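# Refit the meter cover onto its dowel pins

## Task

Seat the cover on the meter body so that the cover's holes fit over the body's dowel pins. Anything already correctly in place must remain so when the scene ends.

## Robot and tools

Robot: two arms. left_arm carries a left hand and stands on the +y side. right_arm carries a right hand on the -y side. Arm names do not match image sides. Calibrated base positions in the scene frame: left_arm (-0.022, +0.261, +0.046) m, right_arm (+0.004, -0.330, +0.038) m, each turned only slightly about z.

Frames: the scene frame has its origin at table-top height, halfway between the nominal bases, with +z up and +x pointing out over the table. Fixed cameras and the table use the scene frame. Each arm reports its hand pose in its own base frame. Motion offsets are applied along the axes of that arm's current Hand target.

Hand point: a point 0.05 m in front of the palm, moving rigidly with it. Its +z runs along the straight fingers, which reach 0.06 to 0.07 m past the point. Its +y points out of the palm. On the right hand, +x points away from the thumb; on the left hand, +x points toward the thumb. A wrist bracket on the little-finger side can strike objects.

Row layout: every row has 28 numbers, each in [-1, 1], and covers both arms even if only one moves. Order:
- left_arm dx, dy, dz, rx, ry, rz
- left hand little, ring, middle, index, thumb_bend, thumb_turn, force_limit, speed
- the same 14 numbers for right_arm and its hand

Pose numbers are offsets, not poses. They are measured from the arm's Hand target as it stood when the action or move began, never from the previous row. Sending the same offset again moves the arm further. 1.0 equals 0.6 m or 180 degrees. rx, ry, rz together form one rotation vector. Six zeros re-request the current Hand target.

Finger targets: -1 means open or straight, +1 means closed. For thumb_turn, -1 puts the thumb beside the palm and +1 puts it opposite the fingers. force_limit runs linearly from about 0 N at -1 to 10 N at +1, or 15 N for the two thumb motors. speed rises from nearly zero at -1 to full speed at +0.48 and stays full above that. For a gentle grasp, close with speed at -0.94 or lower. With the thumb turned in, the hand holds objects about 0.035 to 0.065 m thick, or a handle down to about 0.025 m. To leave a hand unchanged, repeat the eight hand numbers you last sent for it. If you have sent none yet, use its hand_measured plus hand_force_limit and hand_speed. To squeeze harder, raise force_limit and send a target more closed than hand_measured. To release, send a target more open than hand_measured.

Tools:
- execute_actions(actions, cameras): actions is a list of actions. Each action is a table of up to 15 rows, one per 1/30 s step. A shorter table repeats its last row. An empty list returns camera images.
- move(target, speed, blend, blocking, cameras): target is one 28-number row, or up to 15 rows. All rows are offsets from the same starting Hand targets, and the paths are straight. speed is in m/s, from 0.002 to 4.3, default 0.25; turning is capped at twice that value in rad/s. blend is in metres and rounds corners between rows; 0 stops at each row. Moves last at least 0.5 s and at most 10 s. blocking=false returns after about 0.5 s while the move continues.
- wait(seconds 0 to 10): lets the scene run while the last commands are held.
- stop: brakes a running move.
- zoom_image(camera, region [x0,y0,x1,y1]): region is in pixels, at most 504 by 504. Cameras: cam_high, cam_low, cam_work, cam_left_wrist, cam_right_wrist, each 672x504.
- show_instructions: shows the reference pages.
- finished_scene(scene 1): ends the scene for good.

Results: for each arm you get end_effector_position (m) and end_effector_quat_wxyz in that arm's base frame, plus Hand target, which is the last commanded pose after clipping. You also get joint positions, velocities and torques. Torques include the arm's own weight, so they are not a clean contact signal. For each hand you get hand_measured, hand_stopped_by (moving, target, force, stalled or fault) and hand_load_n, which is positive when something pushes a finger open. A lost grip shows up as the load falling to near 0. A move adds a "move:" line such as done, off_target, moving, held or fault, and may add limits=paced (pose clipped) or limits=held (steps withheld). Resting 1 to 3 cm low, sometimes 5 cm, is normal sag and does not mean contact. If the hand stays short of a target, send the remaining distance as a new offset. Commanded orientation is clipped to within 40 degrees of the measured orientation.

Avoid the following:
- dropping the cover or letting it fall far
- letting go of a part while it is still moving
- slamming into fixed or heavy objects
- pressing hard against anything; back off by commanding past the hand point
- pushing the two arms or hands together, or closing one hand on the other's fingers
- paths close to an arm's own base
- long stretched-out holds, which heat motors: MOTOR HOT warns, and at 100 °C that arm drops
- leaving anything off the table

Near contact, move slowly.

Each tool is called after "Request:" as name(argument=value, ...), one argument or row to a line, values as JSON.

Reference images:

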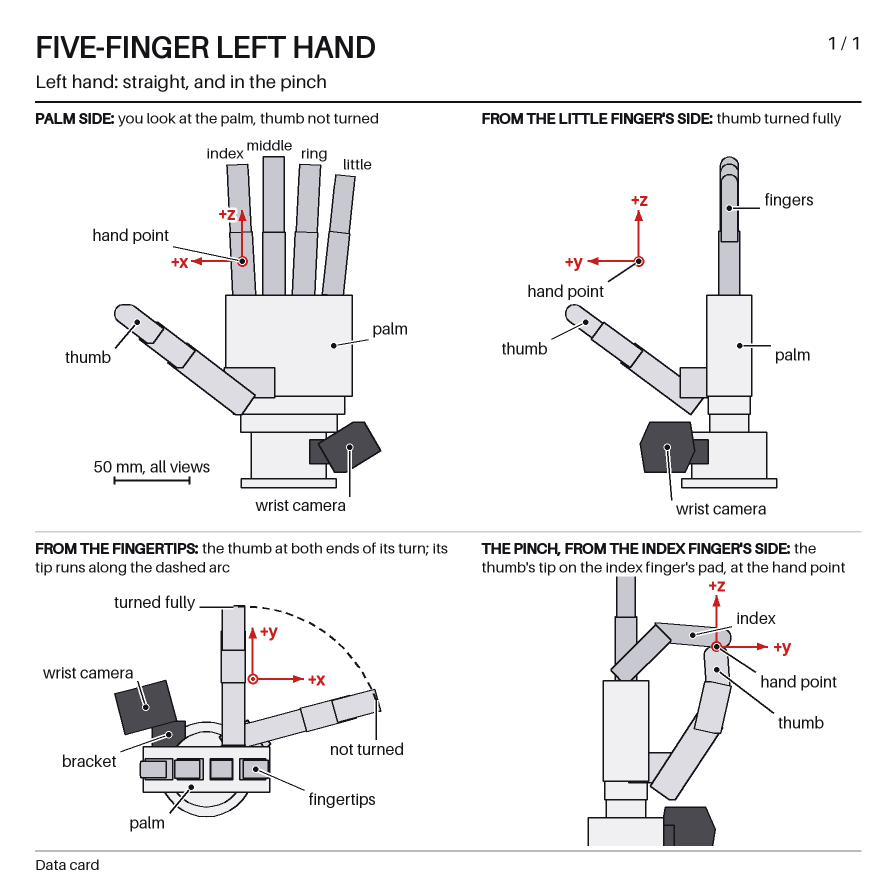

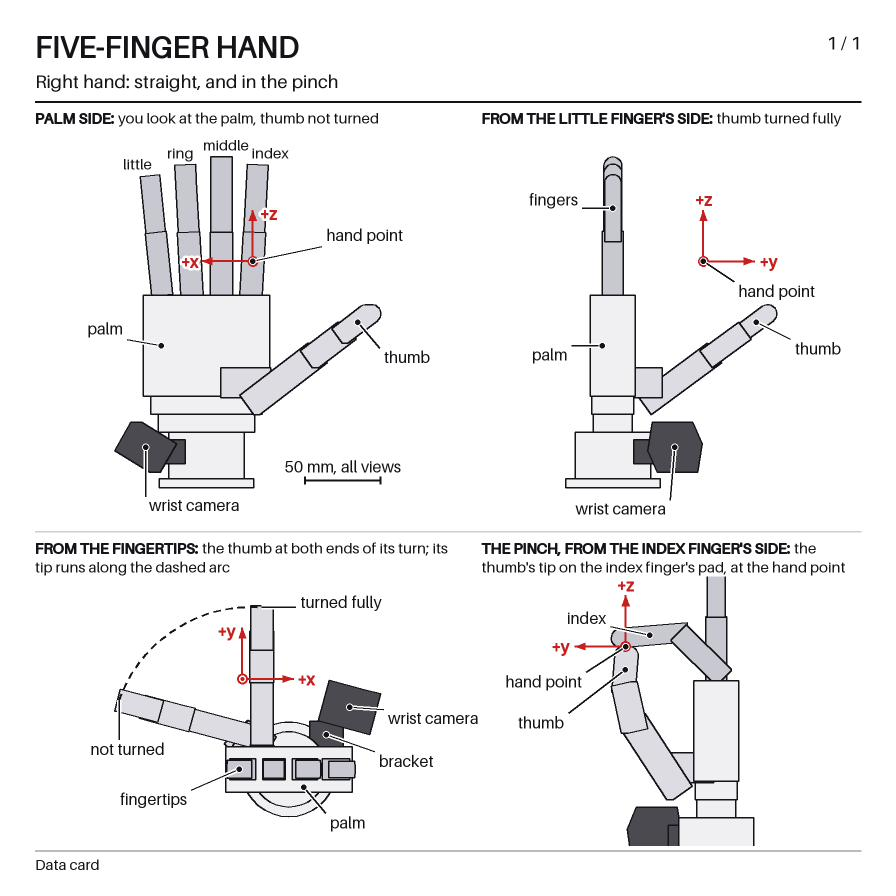

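## Session

Request:
execute_actions(
  actions=[],
)

Scene clock: 0.00 s.
left_arm: end_effector_position=(+0.3438, +0.2776, +0.2174) hand_measured=(-1.000, -1.000, -1.000, -1.000, -1.000, -1.000) hand_load_n=(+0.0, +0.0, +0.0, +0.0, +0.0, +0.0) hand_stopped_by=(target, target, target, target, target, target) hand_force_limit=0.00 hand_speed=-0.80 end_effector_quat_wxyz=(+0.005, +0.836, +0.508, +0.206) | right_arm: end_effector_position=(+0.6773, -0.0513, +0.3332) hand_measured=(-1.000, -1.000, -1.000, -1.000, -1.000, -1.000) hand_load_n=(+0.0, +0.0, +0.0, +0.0, +0.0, +0.0) hand_stopped_by=(target, target, target, target, target, target) hand_force_limit=0.00 hand_speed=-0.80 end_effector_quat_wxyz=(-0.155, +0.869, +0.186, +0.432)
Joint positions: left_arm=[0.85 1.115 0.955 -1.016 0.131 -1.838] | right_arm=[-0.141 1.603 1.657 -0.799 -0.551 -1.888]
Joint velocities: within noise
Joint torques (N m): no reading
Heat: left arm: hottest shoulder 35 °C; right arm: hottest waist 36 °C.
Hand target: left_arm +0.3478, +0.2822, +0.2265; +0.002, +0.835, +0.507, +0.215 | right_arm +0.6826, -0.0521, +0.3534; -0.149, +0.861, +0.190, +0.448

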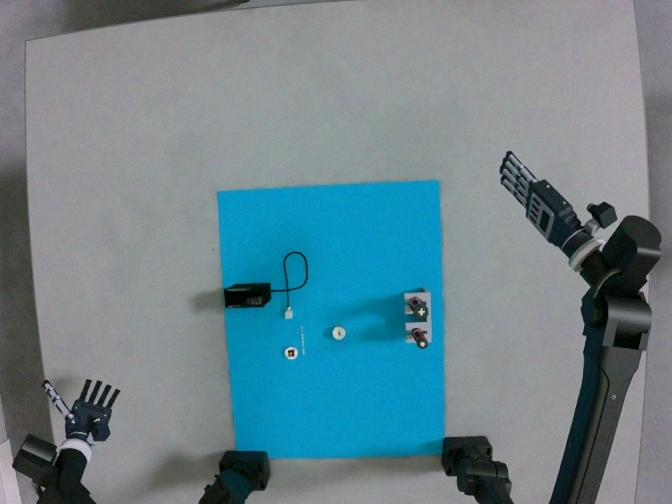

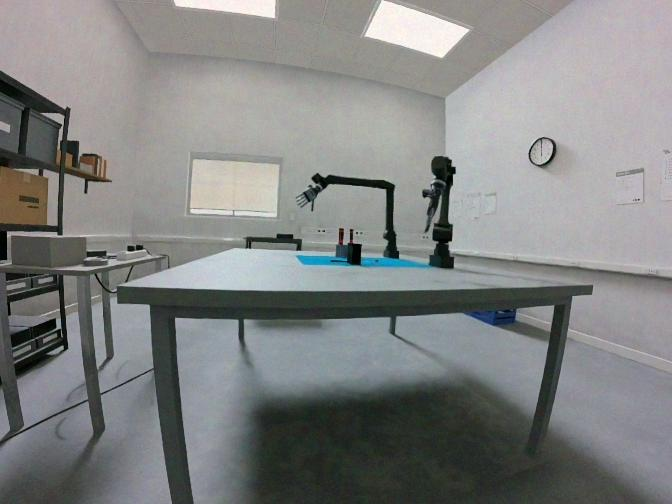

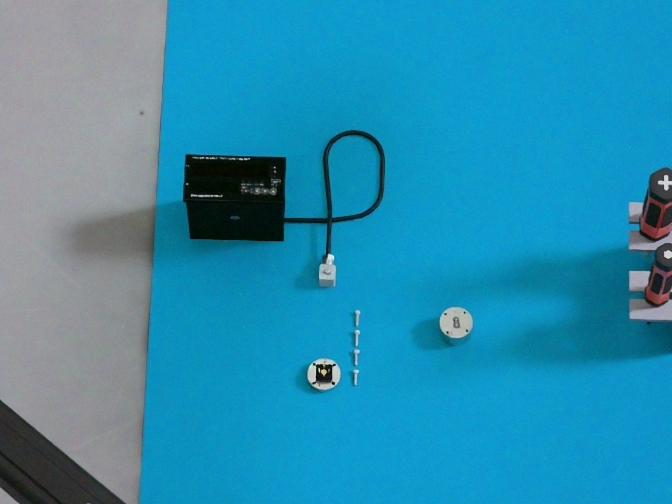

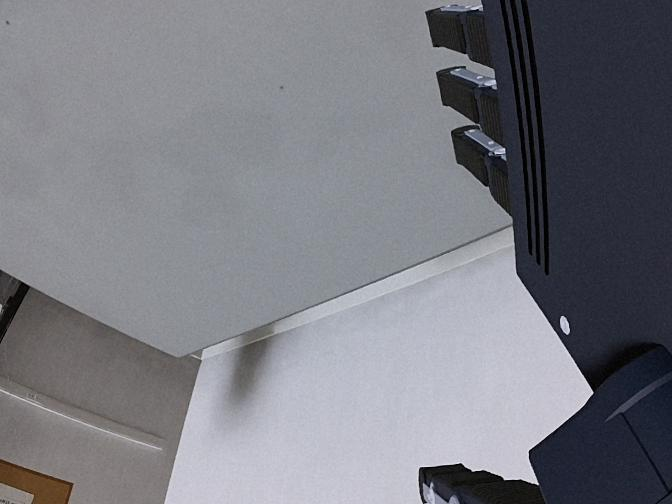

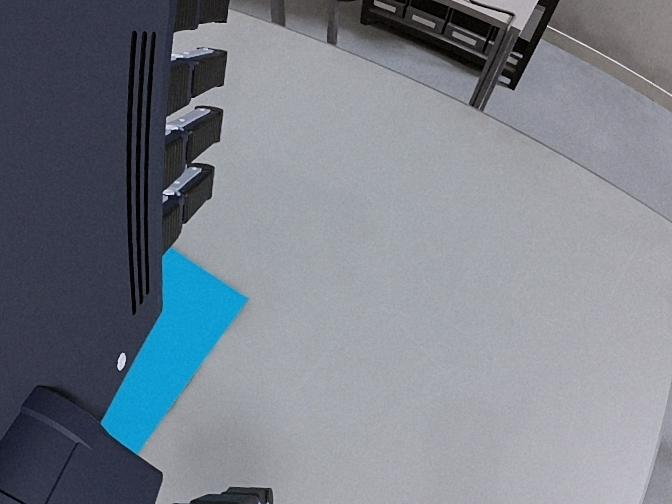

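Request:
zoom_image(
  camera="cam_work",
  region=[170, 120, 500, 420],
)

Request:
zoom_image(
  camera="cam_work",
  region=[290, 290, 490, 410],
)

Request:
zoom_image(
  camera="cam_high",
  region=[210, 230, 450, 400],
)

Request:
zoom_image(
  camera="cam_low",
  region=[280, 170, 480, 320],
)

Scaled by 1.527 from the camera's 672x504 image, which has a finer 960x720 frame.

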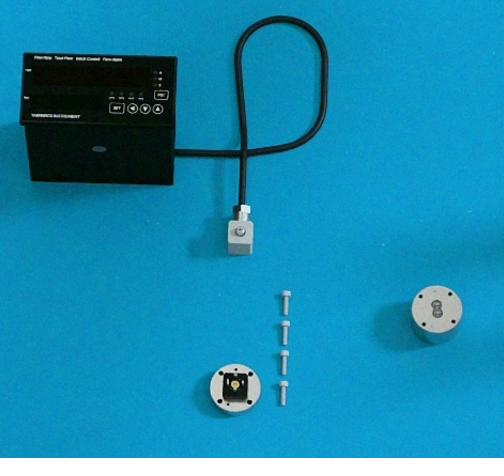

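Scaled by 2.520 from the camera's 672x504 image, which has a finer 960x720 frame.

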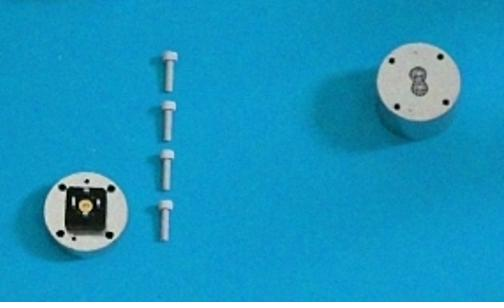

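Scaled by 2.100 from the camera's 672x504 image, which has a finer 960x720 frame.

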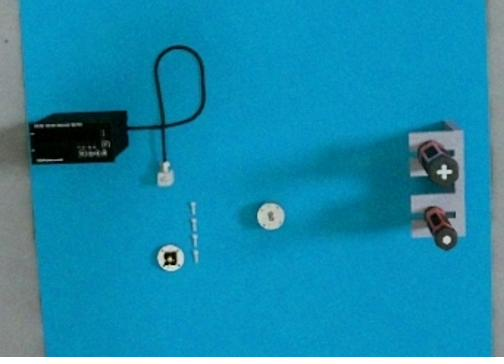

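Scaled by 2.520 from the camera's 672x504 image, which has a finer 960x720 frame.

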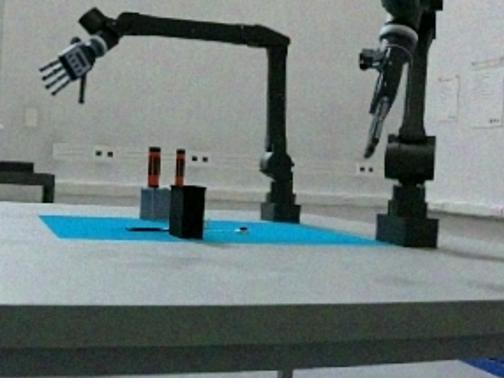

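Request:
move(
  target=[-0.7143,0.3808,-0.1027,-0.1318,-0.1342,0.8302,-1,-1,-1,-1,-1,-1,0,-0.8, 0,0,0,0,0,0,-1,-1,-1,-1,-1,-1,0,-0.8],
  speed=0.3,
  cameras=["all"],
)

Scene clock: 24.63 s.
left_arm: end_effector_position=(+0.3364, -0.1988, +0.1728) hand_measured=(-1.000, -1.000, -1.000, -1.000, -1.000, -1.000) hand_load_n=(+0.0, +0.0, +0.0, +0.0, +0.0, +0.0) hand_stopped_by=(target, target, target, target, target, target) hand_force_limit=0.00 hand_speed=-0.80 end_effector_quat_wxyz=(+0.004, +0.713, -0.701, -0.005) | right_arm: end_effector_position=(+0.6773, -0.0513, +0.3332) hand_measured=(-1.000, -1.000, -1.000, -1.000, -1.000, -1.000) hand_load_n=(+0.5, +0.0, +0.0, +0.0, +0.0, +0.0) hand_stopped_by=(target, target, target, target, target, target) hand_force_limit=0.00 hand_speed=-0.80 end_effector_quat_wxyz=(-0.155, +0.869, +0.186, +0.432)
Joint positions: left_arm=[-0.396 1.489 1.296 -1.391 0.003 -0.413] | right_arm=[-0.141 1.603 1.657 -0.799 -0.551 -1.888]
Joint torques (N m): left_arm=[0.03 -8.64 12.89 -0.2 -0.06 0.07] | right_arm=[-1.2 -15.56 10.33 1.32 -0.4 -0.05]
Heat: left arm: hottest shoulder 35 °C; right arm: hottest elbow 37 °C.
Hand target: left_arm +0.3495, -0.2053, +0.1805; +0.000, +0.707, -0.708, +0.000 | right_arm +0.6826, -0.0521, +0.3534; -0.149, +0.861, +0.190, +0.448
Off the commanded pose: left_arm 0.016 m, 1 deg | right_arm 0.021 m, 2 deg.
move: off_target (left_arm, right_arm)

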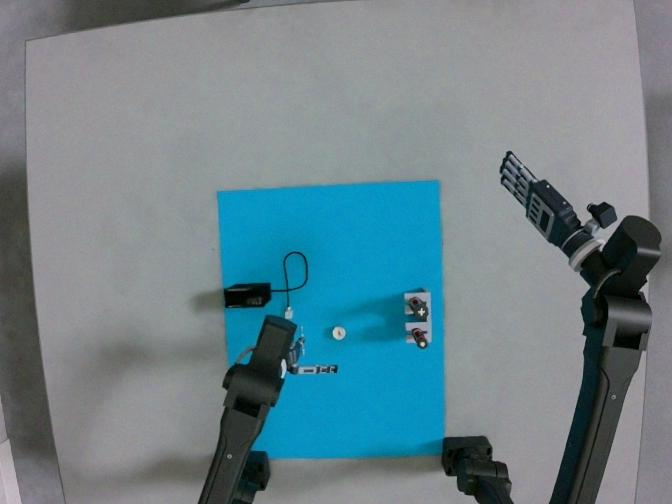

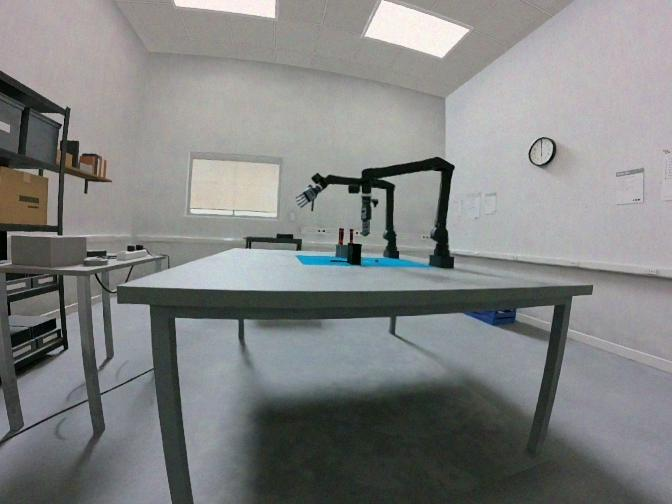

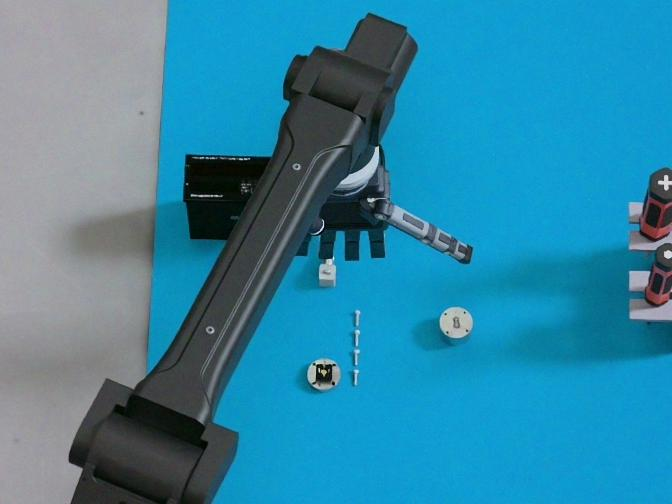

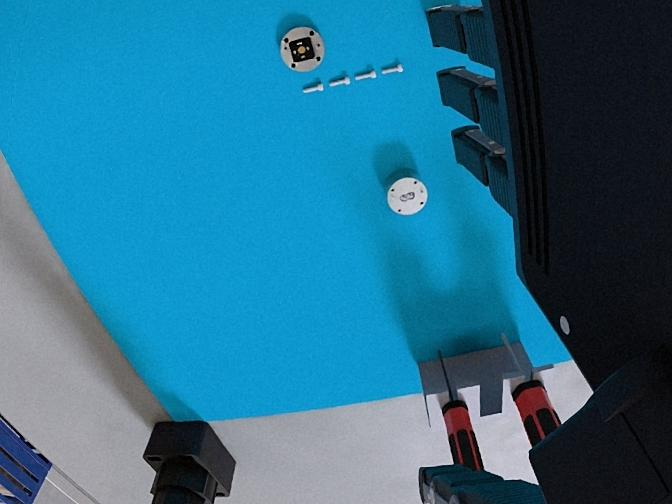

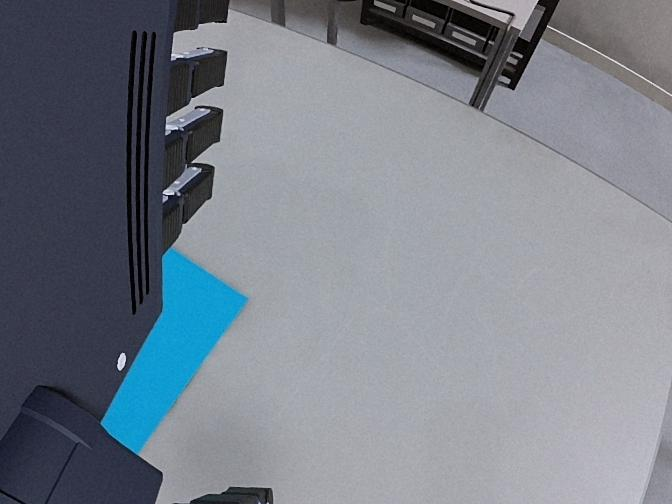

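Request:
zoom_image(
  camera="cam_left_wrist",
  region=[260, 10, 360, 90],
)

Request:
zoom_image(
  camera="cam_left_wrist",
  region=[360, 150, 460, 230],
)

Request:
zoom_image(
  camera="cam_work",
  region=[290, 340, 360, 400],
)

Request:
zoom_image(
  camera="cam_work",
  region=[420, 290, 490, 350],
)

Scaled by 5.040 from the camera's 672x504 image, which has a finer 960x720 frame.

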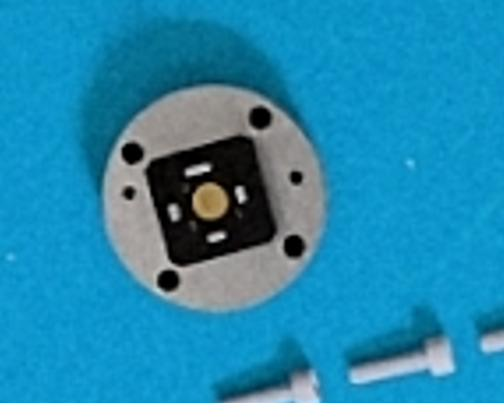

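Scaled by 5.040 from the camera's 672x504 image, which has a finer 960x720 frame.

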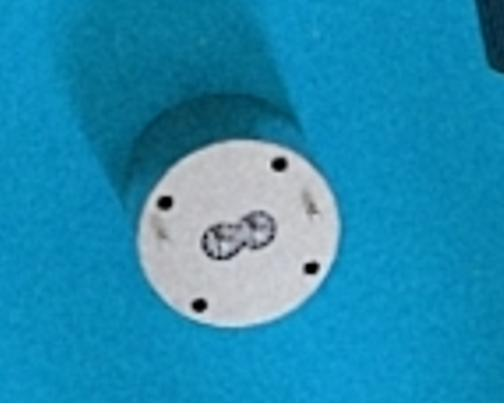

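Scaled by 7.200 from the camera's 672x504 image, which has a finer 960x720 frame.

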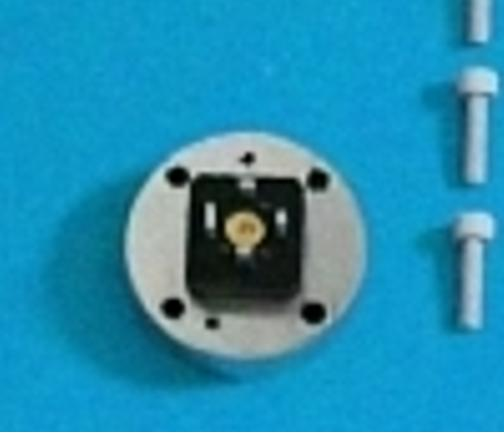

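Scaled by 7.200 from the camera's 672x504 image, which has a finer 960x720 frame.

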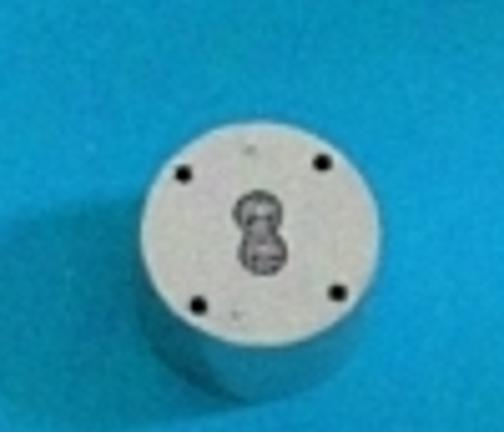

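Request:
zoom_image(
  camera="cam_low",
  region=[330, 225, 410, 285],
)

Scaled by 6.300 from the camera's 672x504 image, which has a finer 960x720 frame.

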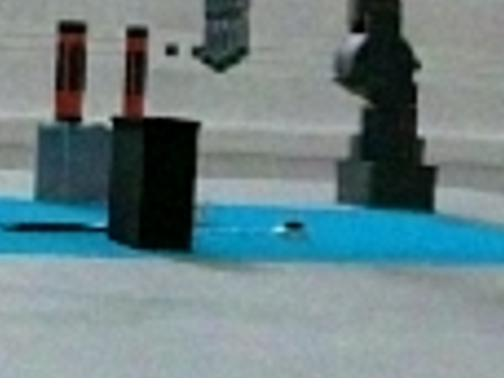

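Request:
move(
  target=[0,0,0,0,0,0,1,1,0.15,0.15,-1,1,0,0.3, 0,0,0,0,0,0,-1,-1,-1,-1,-1,-1,0,-0.8],
  cameras=["cam_left_wrist", "cam_work"],
)

Scene clock: 38.07 s.
left_arm: end_effector_position=(+0.3361, -0.1985, +0.1729) hand_measured=(+1.000, +1.000, +0.150, +0.150, -1.000, +1.000) hand_load_n=(+0.0, +0.0, +0.0, +0.0, +0.0, +0.0) hand_stopped_by=(target, target, target, target, target, target) hand_force_limit=0.00 hand_speed=0.30 end_effector_quat_wxyz=(+0.004, +0.712, -0.702, -0.006) | right_arm: end_effector_position=(+0.6773, -0.0513, +0.3332) hand_measured=(-1.000, -1.000, -1.000, -1.000, -1.000, -1.000) hand_load_n=(+0.0, +0.0, +0.0, +0.0, +0.0, +0.0) hand_stopped_by=(target, target, target, target, target, target) hand_force_limit=0.00 hand_speed=-0.80 end_effector_quat_wxyz=(-0.155, +0.869, +0.186, +0.432)
Joint positions: left_arm=[-0.396 1.489 1.296 -1.392 0.003 -0.411] | right_arm=[-0.141 1.603 1.657 -0.799 -0.551 -1.888]
Joint torques (N m): left_arm=[-0.15 -8.47 12.7 -0.24 -0.02 0.13] | right_arm=[-1.14 -15.5 10.3 1.32 -0.4 -0.05]
Heat: left arm: hottest shoulder 35 °C; right arm: hottest elbow 39 °C.
Hand target: left_arm +0.3495, -0.2053, +0.1805; +0.000, +0.706, -0.708, +0.000 | right_arm +0.6826, -0.0521, +0.3534; -0.149, +0.861, +0.190, +0.448
Off the commanded pose: left_arm 0.017 m, 1 deg | right_arm 0.021 m, 2 deg.
move: off_target (left_arm, right_arm)
Images, in order (width x height): cam_work 672x504, cam_left_wrist 672x504.

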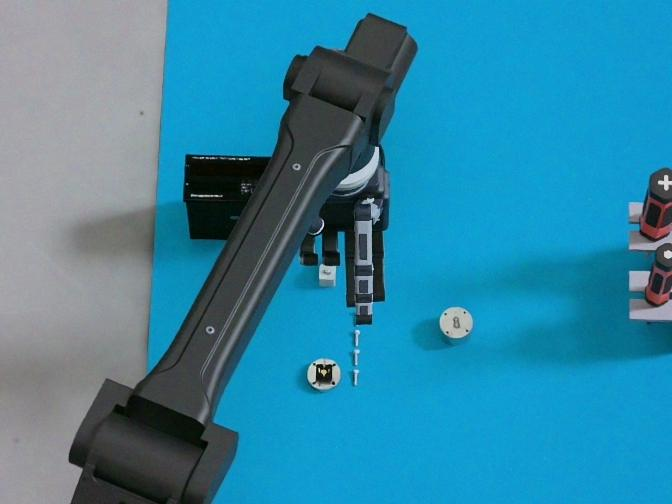

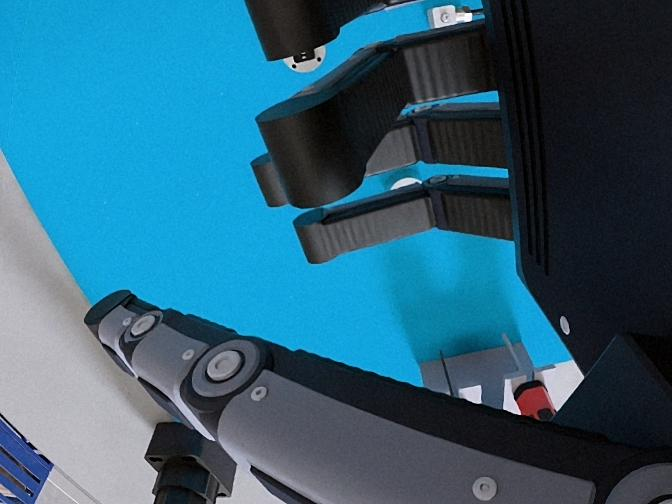

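Request:
move(
  target=[-0.0833,0.0025,0.2092,0.2485,0.0327,0.0790,1,1,0.15,0.15,-1,1,0,0.3, 0,0,0,0,0,0,-1,-1,-1,-1,-1,-1,0,-0.8],
  cameras=["cam_left_wrist", "cam_work", "cam_high"],
)

Scene clock: 44.33 s.
left_arm: end_effector_position=(+0.3482, -0.1597, +0.0546) hand_measured=(+1.000, +1.000, +0.150, +0.150, -1.000, +1.000) hand_load_n=(+0.0, +0.0, +0.0, +0.0, +0.0, +0.5) hand_stopped_by=(target, target, target, target, target, target) hand_force_limit=0.00 hand_speed=0.30 end_effector_quat_wxyz=(+0.226, -0.565, +0.735, -0.299) | right_arm: end_effector_position=(+0.6773, -0.0513, +0.3332) hand_measured=(-1.000, -1.000, -1.000, -1.000, -1.000, -1.000) hand_load_n=(+0.0, +0.0, -0.5, +0.0, +0.0, +0.0) hand_stopped_by=(target, target, target, target, target, target) hand_force_limit=0.00 hand_speed=-0.80 end_effector_quat_wxyz=(-0.155, +0.869, +0.186, +0.432)
Joint positions: left_arm=[-0.373 1.122 0.533 -0.216 -0.073 -0.084] | right_arm=[-0.141 1.603 1.657 -0.799 -0.551 -1.888]
Joint torques (N m): left_arm=[0.97 -6.01 7.28 1.81 0.1 0.12] | right_arm=[-1.14 -15.56 10.33 1.32 -0.4 -0.05]
Heat: left arm: hottest shoulder 36 °C; right arm: hottest elbow 40 °C.
Hand target: left_arm +0.3481, -0.1553, +0.0549; +0.233, -0.562, +0.733, -0.304 | right_arm +0.6826, -0.0521, +0.3534; -0.149, +0.861, +0.190, +0.448
Off the commanded pose: left_arm 0.004 m, 1 deg | right_arm 0.021 m, 2 deg.
move: off_target (right_arm)
Images, in order (width x height): cam_high 672x504, cam_work 672x504, cam_left_wrist 672x504.

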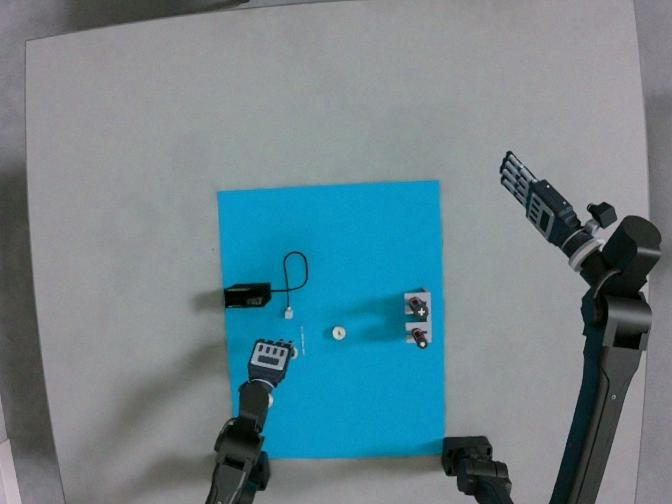

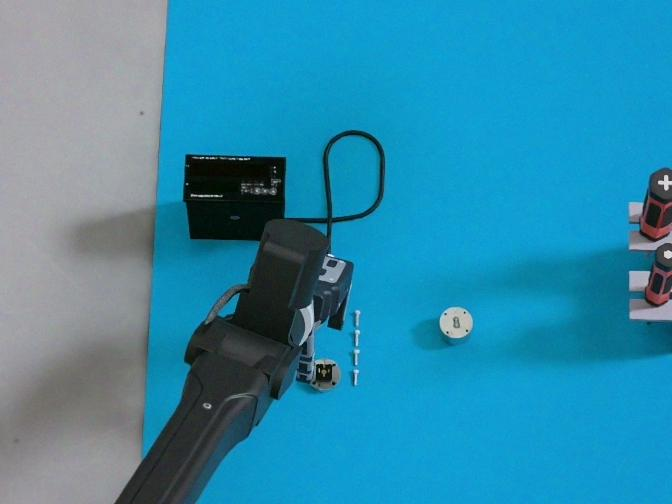

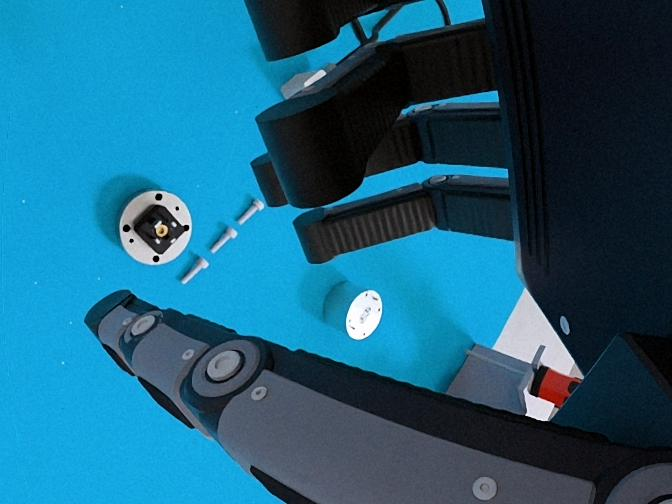

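Request:
zoom_image(
  camera="cam_left_wrist",
  region=[100, 170, 220, 290],
)

Request:
zoom_image(
  camera="cam_left_wrist",
  region=[300, 260, 400, 360],
)

Request:
zoom_image(
  camera="cam_work",
  region=[270, 300, 370, 400],
)

Scaled by 4.200 from the camera's 672x504 image, which has a finer 960x720 frame.

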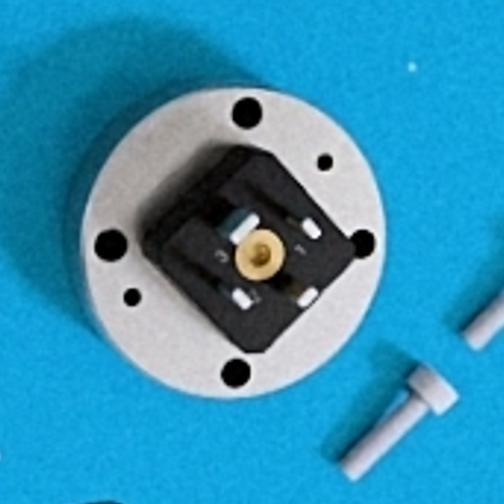

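Scaled by 5.040 from the camera's 672x504 image, which has a finer 960x720 frame.

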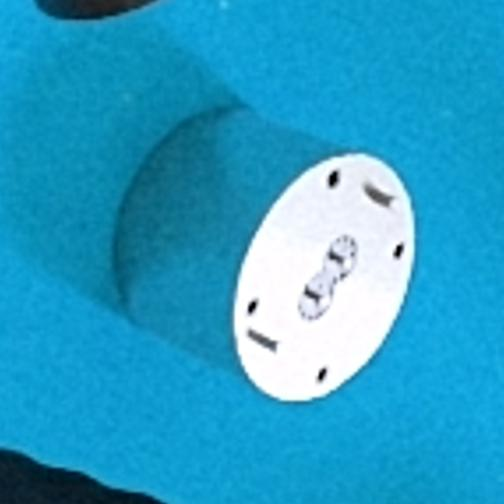

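Scaled by 5.040 from the camera's 672x504 image, which has a finer 960x720 frame.

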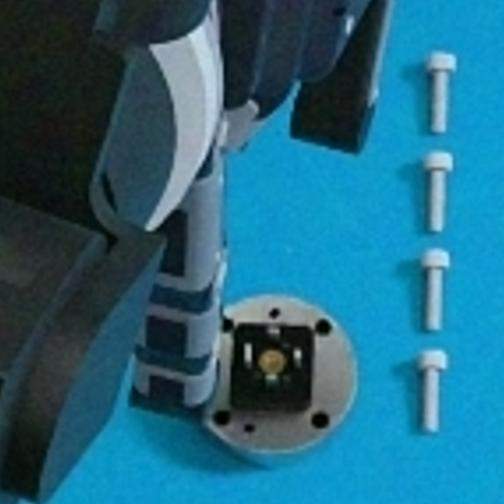

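Request:
zoom_image(
  camera="cam_left_wrist",
  region=[115, 185, 200, 270],
)

Scaled by 5.929 from the camera's 672x504 image, which has a finer 960x720 frame.

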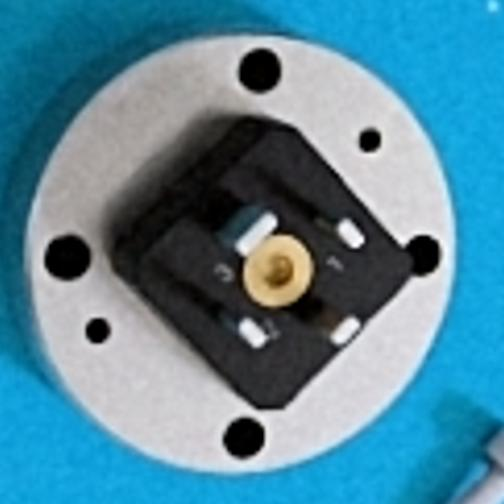

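Request:
move(
  target=[-0.0505,0.1347,-0.0993,0,0,0,1,1,0.15,0.15,-1,1,0,0.3, 0,0,0,0,0,0,-1,-1,-1,-1,-1,-1,0,-0.8],
  cameras=["cam_left_wrist", "cam_work"],
)

Scene clock: 50.17 s.
left_arm: end_effector_position=(+0.2664, -0.1052, +0.0451) hand_measured=(+1.000, +1.000, +0.150, +0.150, -1.000, +1.000) hand_load_n=(+0.0, +0.5, +0.0, +0.0, +0.0, +0.0) hand_stopped_by=(target, target, target, target, target, target) hand_force_limit=0.00 hand_speed=0.30 end_effector_quat_wxyz=(+0.234, -0.562, +0.730, -0.311) | right_arm: end_effector_position=(+0.6773, -0.0513, +0.3332) hand_measured=(-1.000, -1.000, -1.000, -1.000, -1.000, -1.000) hand_load_n=(+0.0, +0.0, +0.0, +0.0, -0.5, +0.0) hand_stopped_by=(target, target, target, target, target, target) hand_force_limit=0.00 hand_speed=-0.80 end_effector_quat_wxyz=(-0.155, +0.869, +0.186, +0.432)
Joint positions: left_arm=[-0.262 0.74 0.305 -0.337 0.006 -0.005] | right_arm=[-0.141 1.603 1.657 -0.799 -0.551 -1.888]
Joint torques (N m): left_arm=[0.97 -1.67 8.03 1.07 0.16 0.15] | right_arm=[-1.26 -15.56 10.33 1.33 -0.41 -0.06]
Heat: left arm: hottest shoulder 36 °C; right arm: hottest elbow 41 °C.
Hand target: left_arm +0.2601, -0.1002, +0.0398; +0.233, -0.562, +0.733, -0.304 | right_arm +0.6826, -0.0521, +0.3534; -0.149, +0.861, +0.190, +0.448
Off the commanded pose: left_arm 0.010 m, 1 deg | right_arm 0.021 m, 2 deg.
move: off_target (right_arm)
Images, in order (width x height): cam_work 672x504, cam_left_wrist 672x504.

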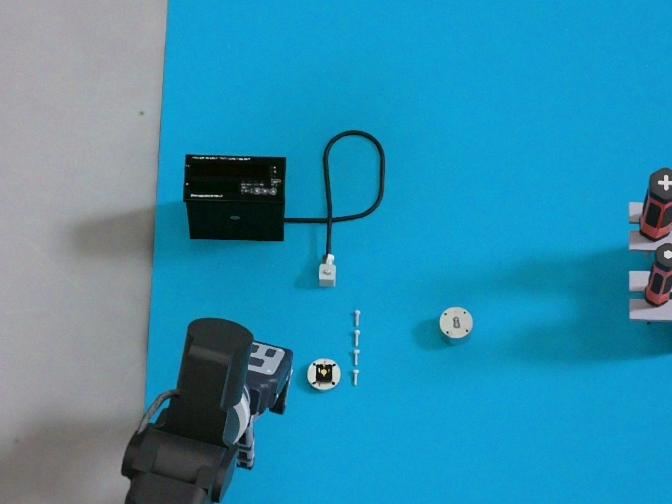

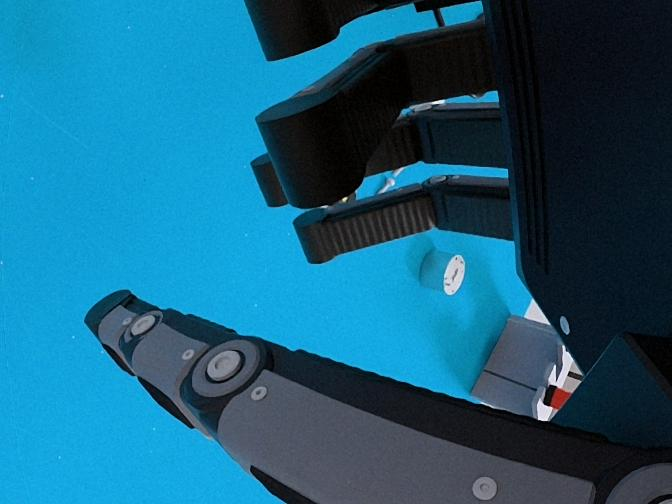

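Request:
move(
  target=[-0.1492,0.0455,0.0134,0,0,0,1,1,0.15,0.15,-1,-1,0,0.3, 0,0,0,0,0,0,-1,-1,-1,-1,-1,-1,0,-0.8],
  cameras=["cam_left_wrist"],
)

Scene clock: 53.33 s.
left_arm: end_effector_position=(+0.2674, -0.0139, +0.0161) hand_measured=(+1.000, +1.000, +0.150, +0.150, -1.000, -1.000) hand_load_n=(+0.5, +0.0, +0.0, +0.0, +0.0, +0.0) hand_stopped_by=(target, target, target, target, target, target) hand_force_limit=0.00 hand_speed=0.30 end_effector_quat_wxyz=(+0.228, -0.564, +0.733, -0.305) | right_arm: end_effector_position=(+0.6773, -0.0513, +0.3332) hand_measured=(-1.000, -1.000, -1.000, -1.000, -1.000, -1.000) hand_load_n=(+0.0, +0.0, +0.0, +0.0, +0.0, +0.0) hand_stopped_by=(target, target, target, target, target, target) hand_force_limit=0.00 hand_speed=-0.80 end_effector_quat_wxyz=(-0.155, +0.869, +0.186, +0.432)
Joint positions: left_arm=[0.225 0.839 0.271 -0.286 0.342 0.354] | right_arm=[-0.141 1.603 1.657 -0.799 -0.551 -1.888]
Joint torques (N m): left_arm=[1.14 -0.15 8.66 1.95 0.32 0.07] | right_arm=[-1.14 -15.56 10.33 1.32 -0.41 -0.06]
Heat: left arm: hottest shoulder 36 °C; right arm: hottest elbow 41 °C.
Hand target: left_arm +0.2703, -0.0103, +0.0148; +0.232, -0.562, +0.733, -0.304 | right_arm +0.6826, -0.0521, +0.3534; -0.149, +0.861, +0.190, +0.448
Off the commanded pose: left_arm 0.005 m, 1 deg | right_arm 0.021 m, 2 deg.
move: off_target (right_arm)
Images, in order (width x height): cam_left_wrist 672x504.

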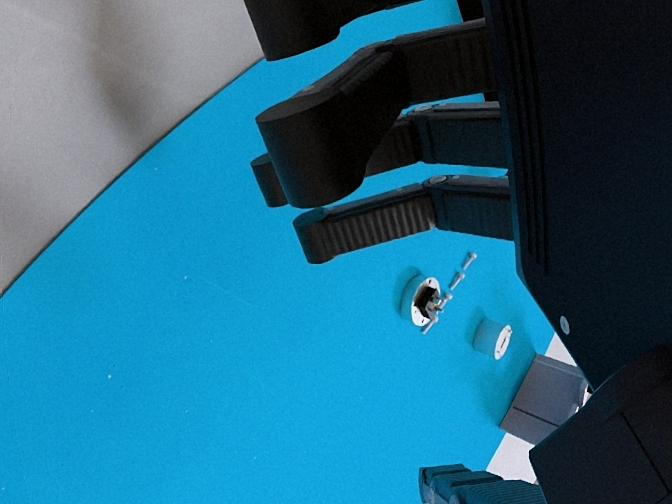

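Request:
zoom_image(
  camera="cam_left_wrist",
  region=[390, 260, 450, 340],
)

Request:
zoom_image(
  camera="cam_left_wrist",
  region=[460, 300, 530, 370],
)

Scaled by 6.300 from the camera's 672x504 image, which has a finer 960x720 frame.

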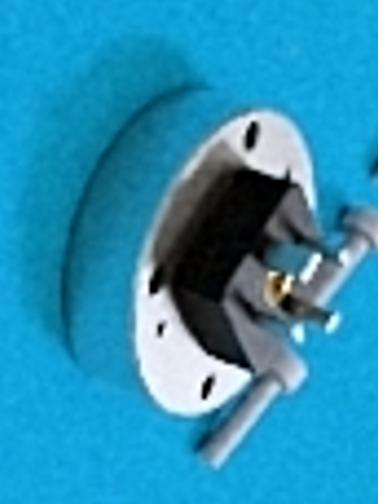

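Scaled by 7.200 from the camera's 672x504 image, which has a finer 960x720 frame.

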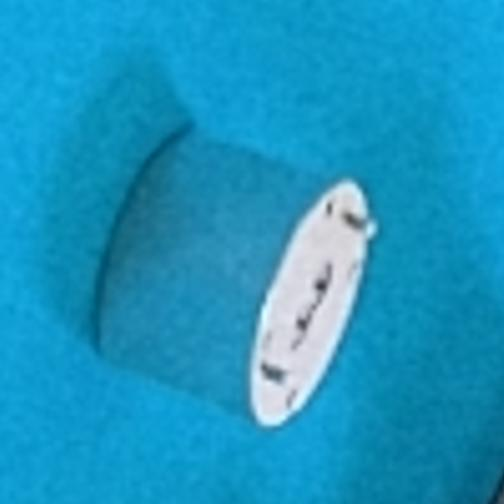

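Request:
zoom_image(
  camera="cam_left_wrist",
  region=[396, 270, 451, 335],
)

Scaled by 7.754 from the camera's 672x504 image, which has a finer 960x720 frame.

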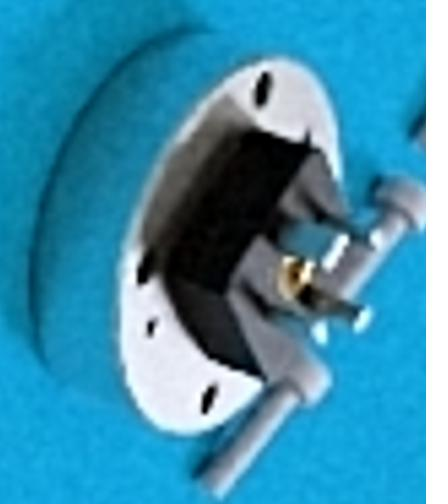

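Request:
move(
  target=[0.2105,-0.1200,0.1313,-0.0111,0.0193,0.0199,1,1,0.25,0.25,-1,1,0,0.3, 0,0,0,0,0,0,-1,-1,-1,-1,-1,-1,0,-0.8],
  cameras=["cam_left_wrist", "cam_work"],
)

Scene clock: 74.27 s.
left_arm: end_effector_position=(+0.3159, -0.1467, -0.0039) hand_measured=(+1.000, +1.000, +0.250, +0.250, -1.000, +1.000) hand_load_n=(+0.0, +0.0, +0.0, +0.0, +0.0, +0.5) hand_stopped_by=(target, target, target, target, target, target) hand_force_limit=0.00 hand_speed=0.30 end_effector_quat_wxyz=(+0.200, -0.536, +0.770, -0.282) | right_arm: end_effector_position=(+0.6773, -0.0513, +0.3332) hand_measured=(-1.000, -1.000, -1.000, -1.000, -1.000, -1.000) hand_load_n=(+0.0, +0.0, +0.0, +0.0, +0.0, +0.0) hand_stopped_by=(target, target, target, target, target, target) hand_force_limit=0.00 hand_speed=-0.80 end_effector_quat_wxyz=(-0.155, +0.869, +0.186, +0.432)
Joint positions: left_arm=[-0.346 1.198 0.419 -0.087 0 0.008] | right_arm=[-0.141 1.603 1.657 -0.799 -0.551 -1.888]
Joint torques (N m): left_arm=[-0.62 -3.84 11.52 1.84 -0.1 -0.12] | right_arm=[-1.2 -15.62 10.35 1.33 -0.41 -0.06]
Heat: left arm: hottest shoulder 35 °C; right arm: hottest elbow 43 °C.
Hand target: left_arm +0.3404, -0.1599, +0.0101; +0.210, -0.533, +0.763, -0.301 | right_arm +0.6826, -0.0521, +0.3534; -0.149, +0.861, +0.190, +0.448
Off the commanded pose: left_arm 0.031 m, 3 deg | right_arm 0.021 m, 2 deg.
move: off_target (left_arm, right_arm)
Images, in order (width x height): cam_work 672x504, cam_left_wrist 672x504.

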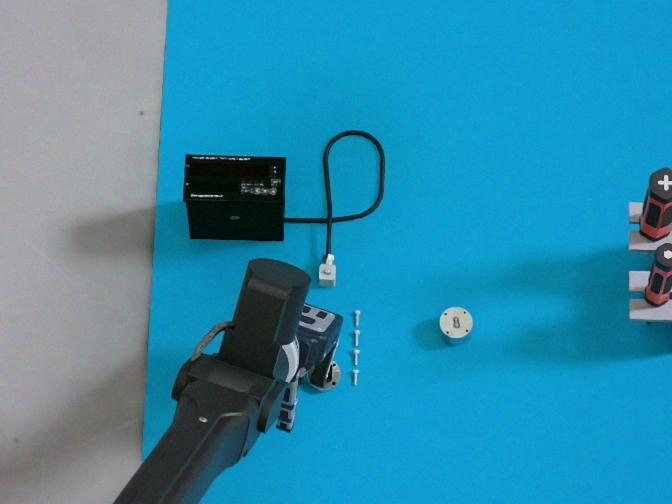

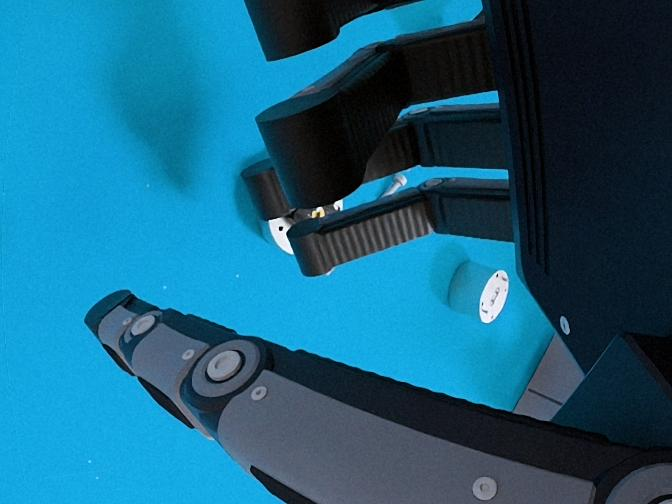

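Request:
move(
  target=[0,-0.0137,-0.0147,0,0,0,1,1,0.25,0.25,-1,1,0,0.3, 0,0,0,0,0,0,-1,-1,-1,-1,-1,-1,0,-0.8],
  cameras=["cam_left_wrist", "cam_work"],
)

Scene clock: 75.90 s.
left_arm: end_effector_position=(+0.3222, -0.1492, +0.0024) hand_measured=(+1.000, +1.000, +0.250, +0.250, -1.000, +1.000) hand_load_n=(+0.0, +0.0, +0.0, +0.0, +0.0, +0.0) hand_stopped_by=(target, target, target, target, target, target) hand_force_limit=0.00 hand_speed=0.30 end_effector_quat_wxyz=(+0.201, -0.536, +0.769, -0.284) | right_arm: end_effector_position=(+0.6773, -0.0513, +0.3332) hand_measured=(-1.000, -1.000, -1.000, -1.000, -1.000, -1.000) hand_load_n=(+0.0, +0.0, +0.0, +0.0, +0.0, +0.0) hand_stopped_by=(target, target, target, target, target, target) hand_force_limit=0.00 hand_speed=-0.80 end_effector_quat_wxyz=(-0.155, +0.869, +0.186, +0.432)
Joint positions: left_arm=[-0.347 1.199 0.44 -0.102 0 0.007] | right_arm=[-0.141 1.603 1.657 -0.799 -0.551 -1.888]
Joint torques (N m): left_arm=[-0.67 -5.42 11.34 0.87 -0.09 -0.15] | right_arm=[-1.2 -15.56 10.33 1.33 -0.4 -0.05]
Heat: left arm: hottest shoulder 35 °C; right arm: hottest elbow 43 °C.
Hand target: left_arm +0.3402, -0.1599, +0.0220; +0.210, -0.533, +0.763, -0.300 | right_arm +0.6826, -0.0521, +0.3534; -0.149, +0.861, +0.190, +0.448
Off the commanded pose: left_arm 0.029 m, 2 deg | right_arm 0.021 m, 2 deg.
move: off_target (left_arm, right_arm)
Images, in order (width x height): cam_work 672x504, cam_left_wrist 672x504.

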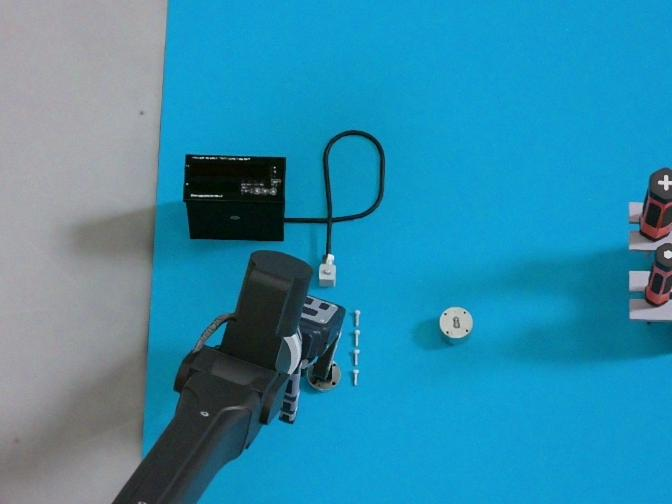

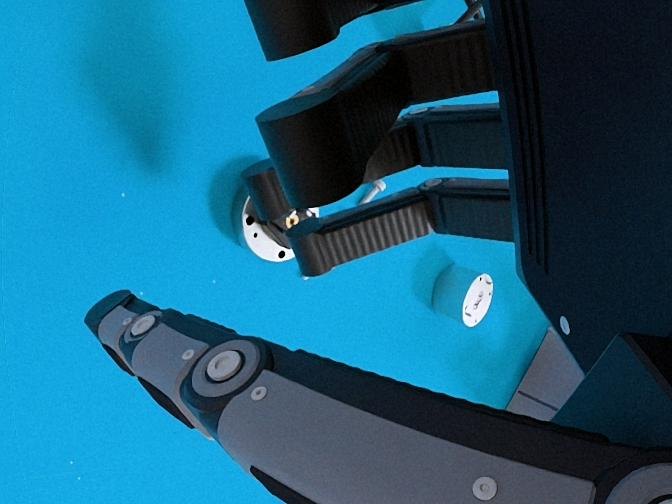

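Request:
move(
  target=[0.0062,-0.0274,0.0219,0,0,0,1,1,0.25,0.25,-1,1,0,0.3, 0,0,0,0,0,0,-1,-1,-1,-1,-1,-1,0,-0.8],
  cameras=["cam_left_wrist", "cam_work"],
)

Scene clock: 77.70 s.
left_arm: end_effector_position=(+0.3419, -0.1599, +0.0130) hand_measured=(+1.000, +1.000, +0.250, +0.250, -1.000, +1.000) hand_load_n=(+0.0, +0.0, +0.5, +0.0, +0.0, +0.0) hand_stopped_by=(target, target, target, target, target, target) hand_force_limit=0.00 hand_speed=0.30 end_effector_quat_wxyz=(+0.206, -0.534, +0.767, -0.291) | right_arm: end_effector_position=(+0.6773, -0.0513, +0.3332) hand_measured=(-1.000, -1.000, -1.000, -1.000, -1.000, -1.000) hand_load_n=(+0.0, +0.0, +0.0, +0.0, +0.0, +0.0) hand_stopped_by=(target, target, target, target, target, target) hand_force_limit=0.00 hand_speed=-0.80 end_effector_quat_wxyz=(-0.155, +0.869, +0.186, +0.432)
Joint positions: left_arm=[-0.359 1.23 0.493 -0.104 -0.009 -0.001] | right_arm=[-0.141 1.603 1.657 -0.799 -0.551 -1.888]
Joint torques (N m): left_arm=[-0.62 -3.78 11.4 1.17 -0.07 -0.16] | right_arm=[-1.2 -15.56 10.35 1.33 -0.4 -0.06]
Heat: left arm: hottest shoulder 35 °C; right arm: hottest elbow 43 °C.
Hand target: left_arm +0.3587, -0.1707, +0.0238; +0.210, -0.533, +0.763, -0.301 | right_arm +0.6826, -0.0521, +0.3534; -0.149, +0.861, +0.190, +0.448
Off the commanded pose: left_arm 0.023 m, 1 deg | right_arm 0.021 m, 2 deg.
move: off_target (left_arm, right_arm)
Images, in order (width x height): cam_work 672x504, cam_left_wrist 672x504.

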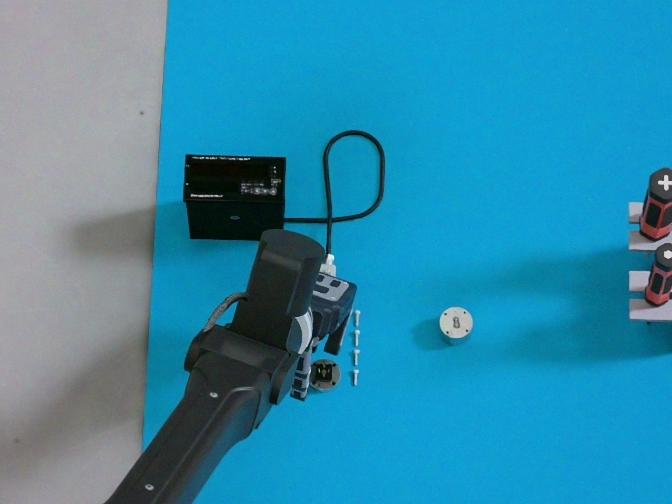

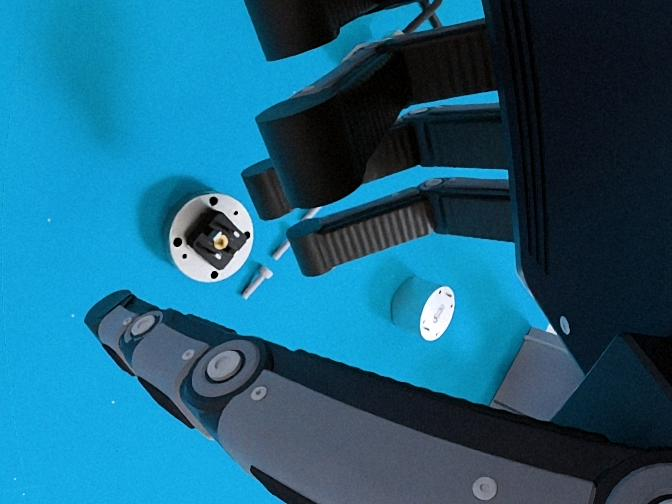

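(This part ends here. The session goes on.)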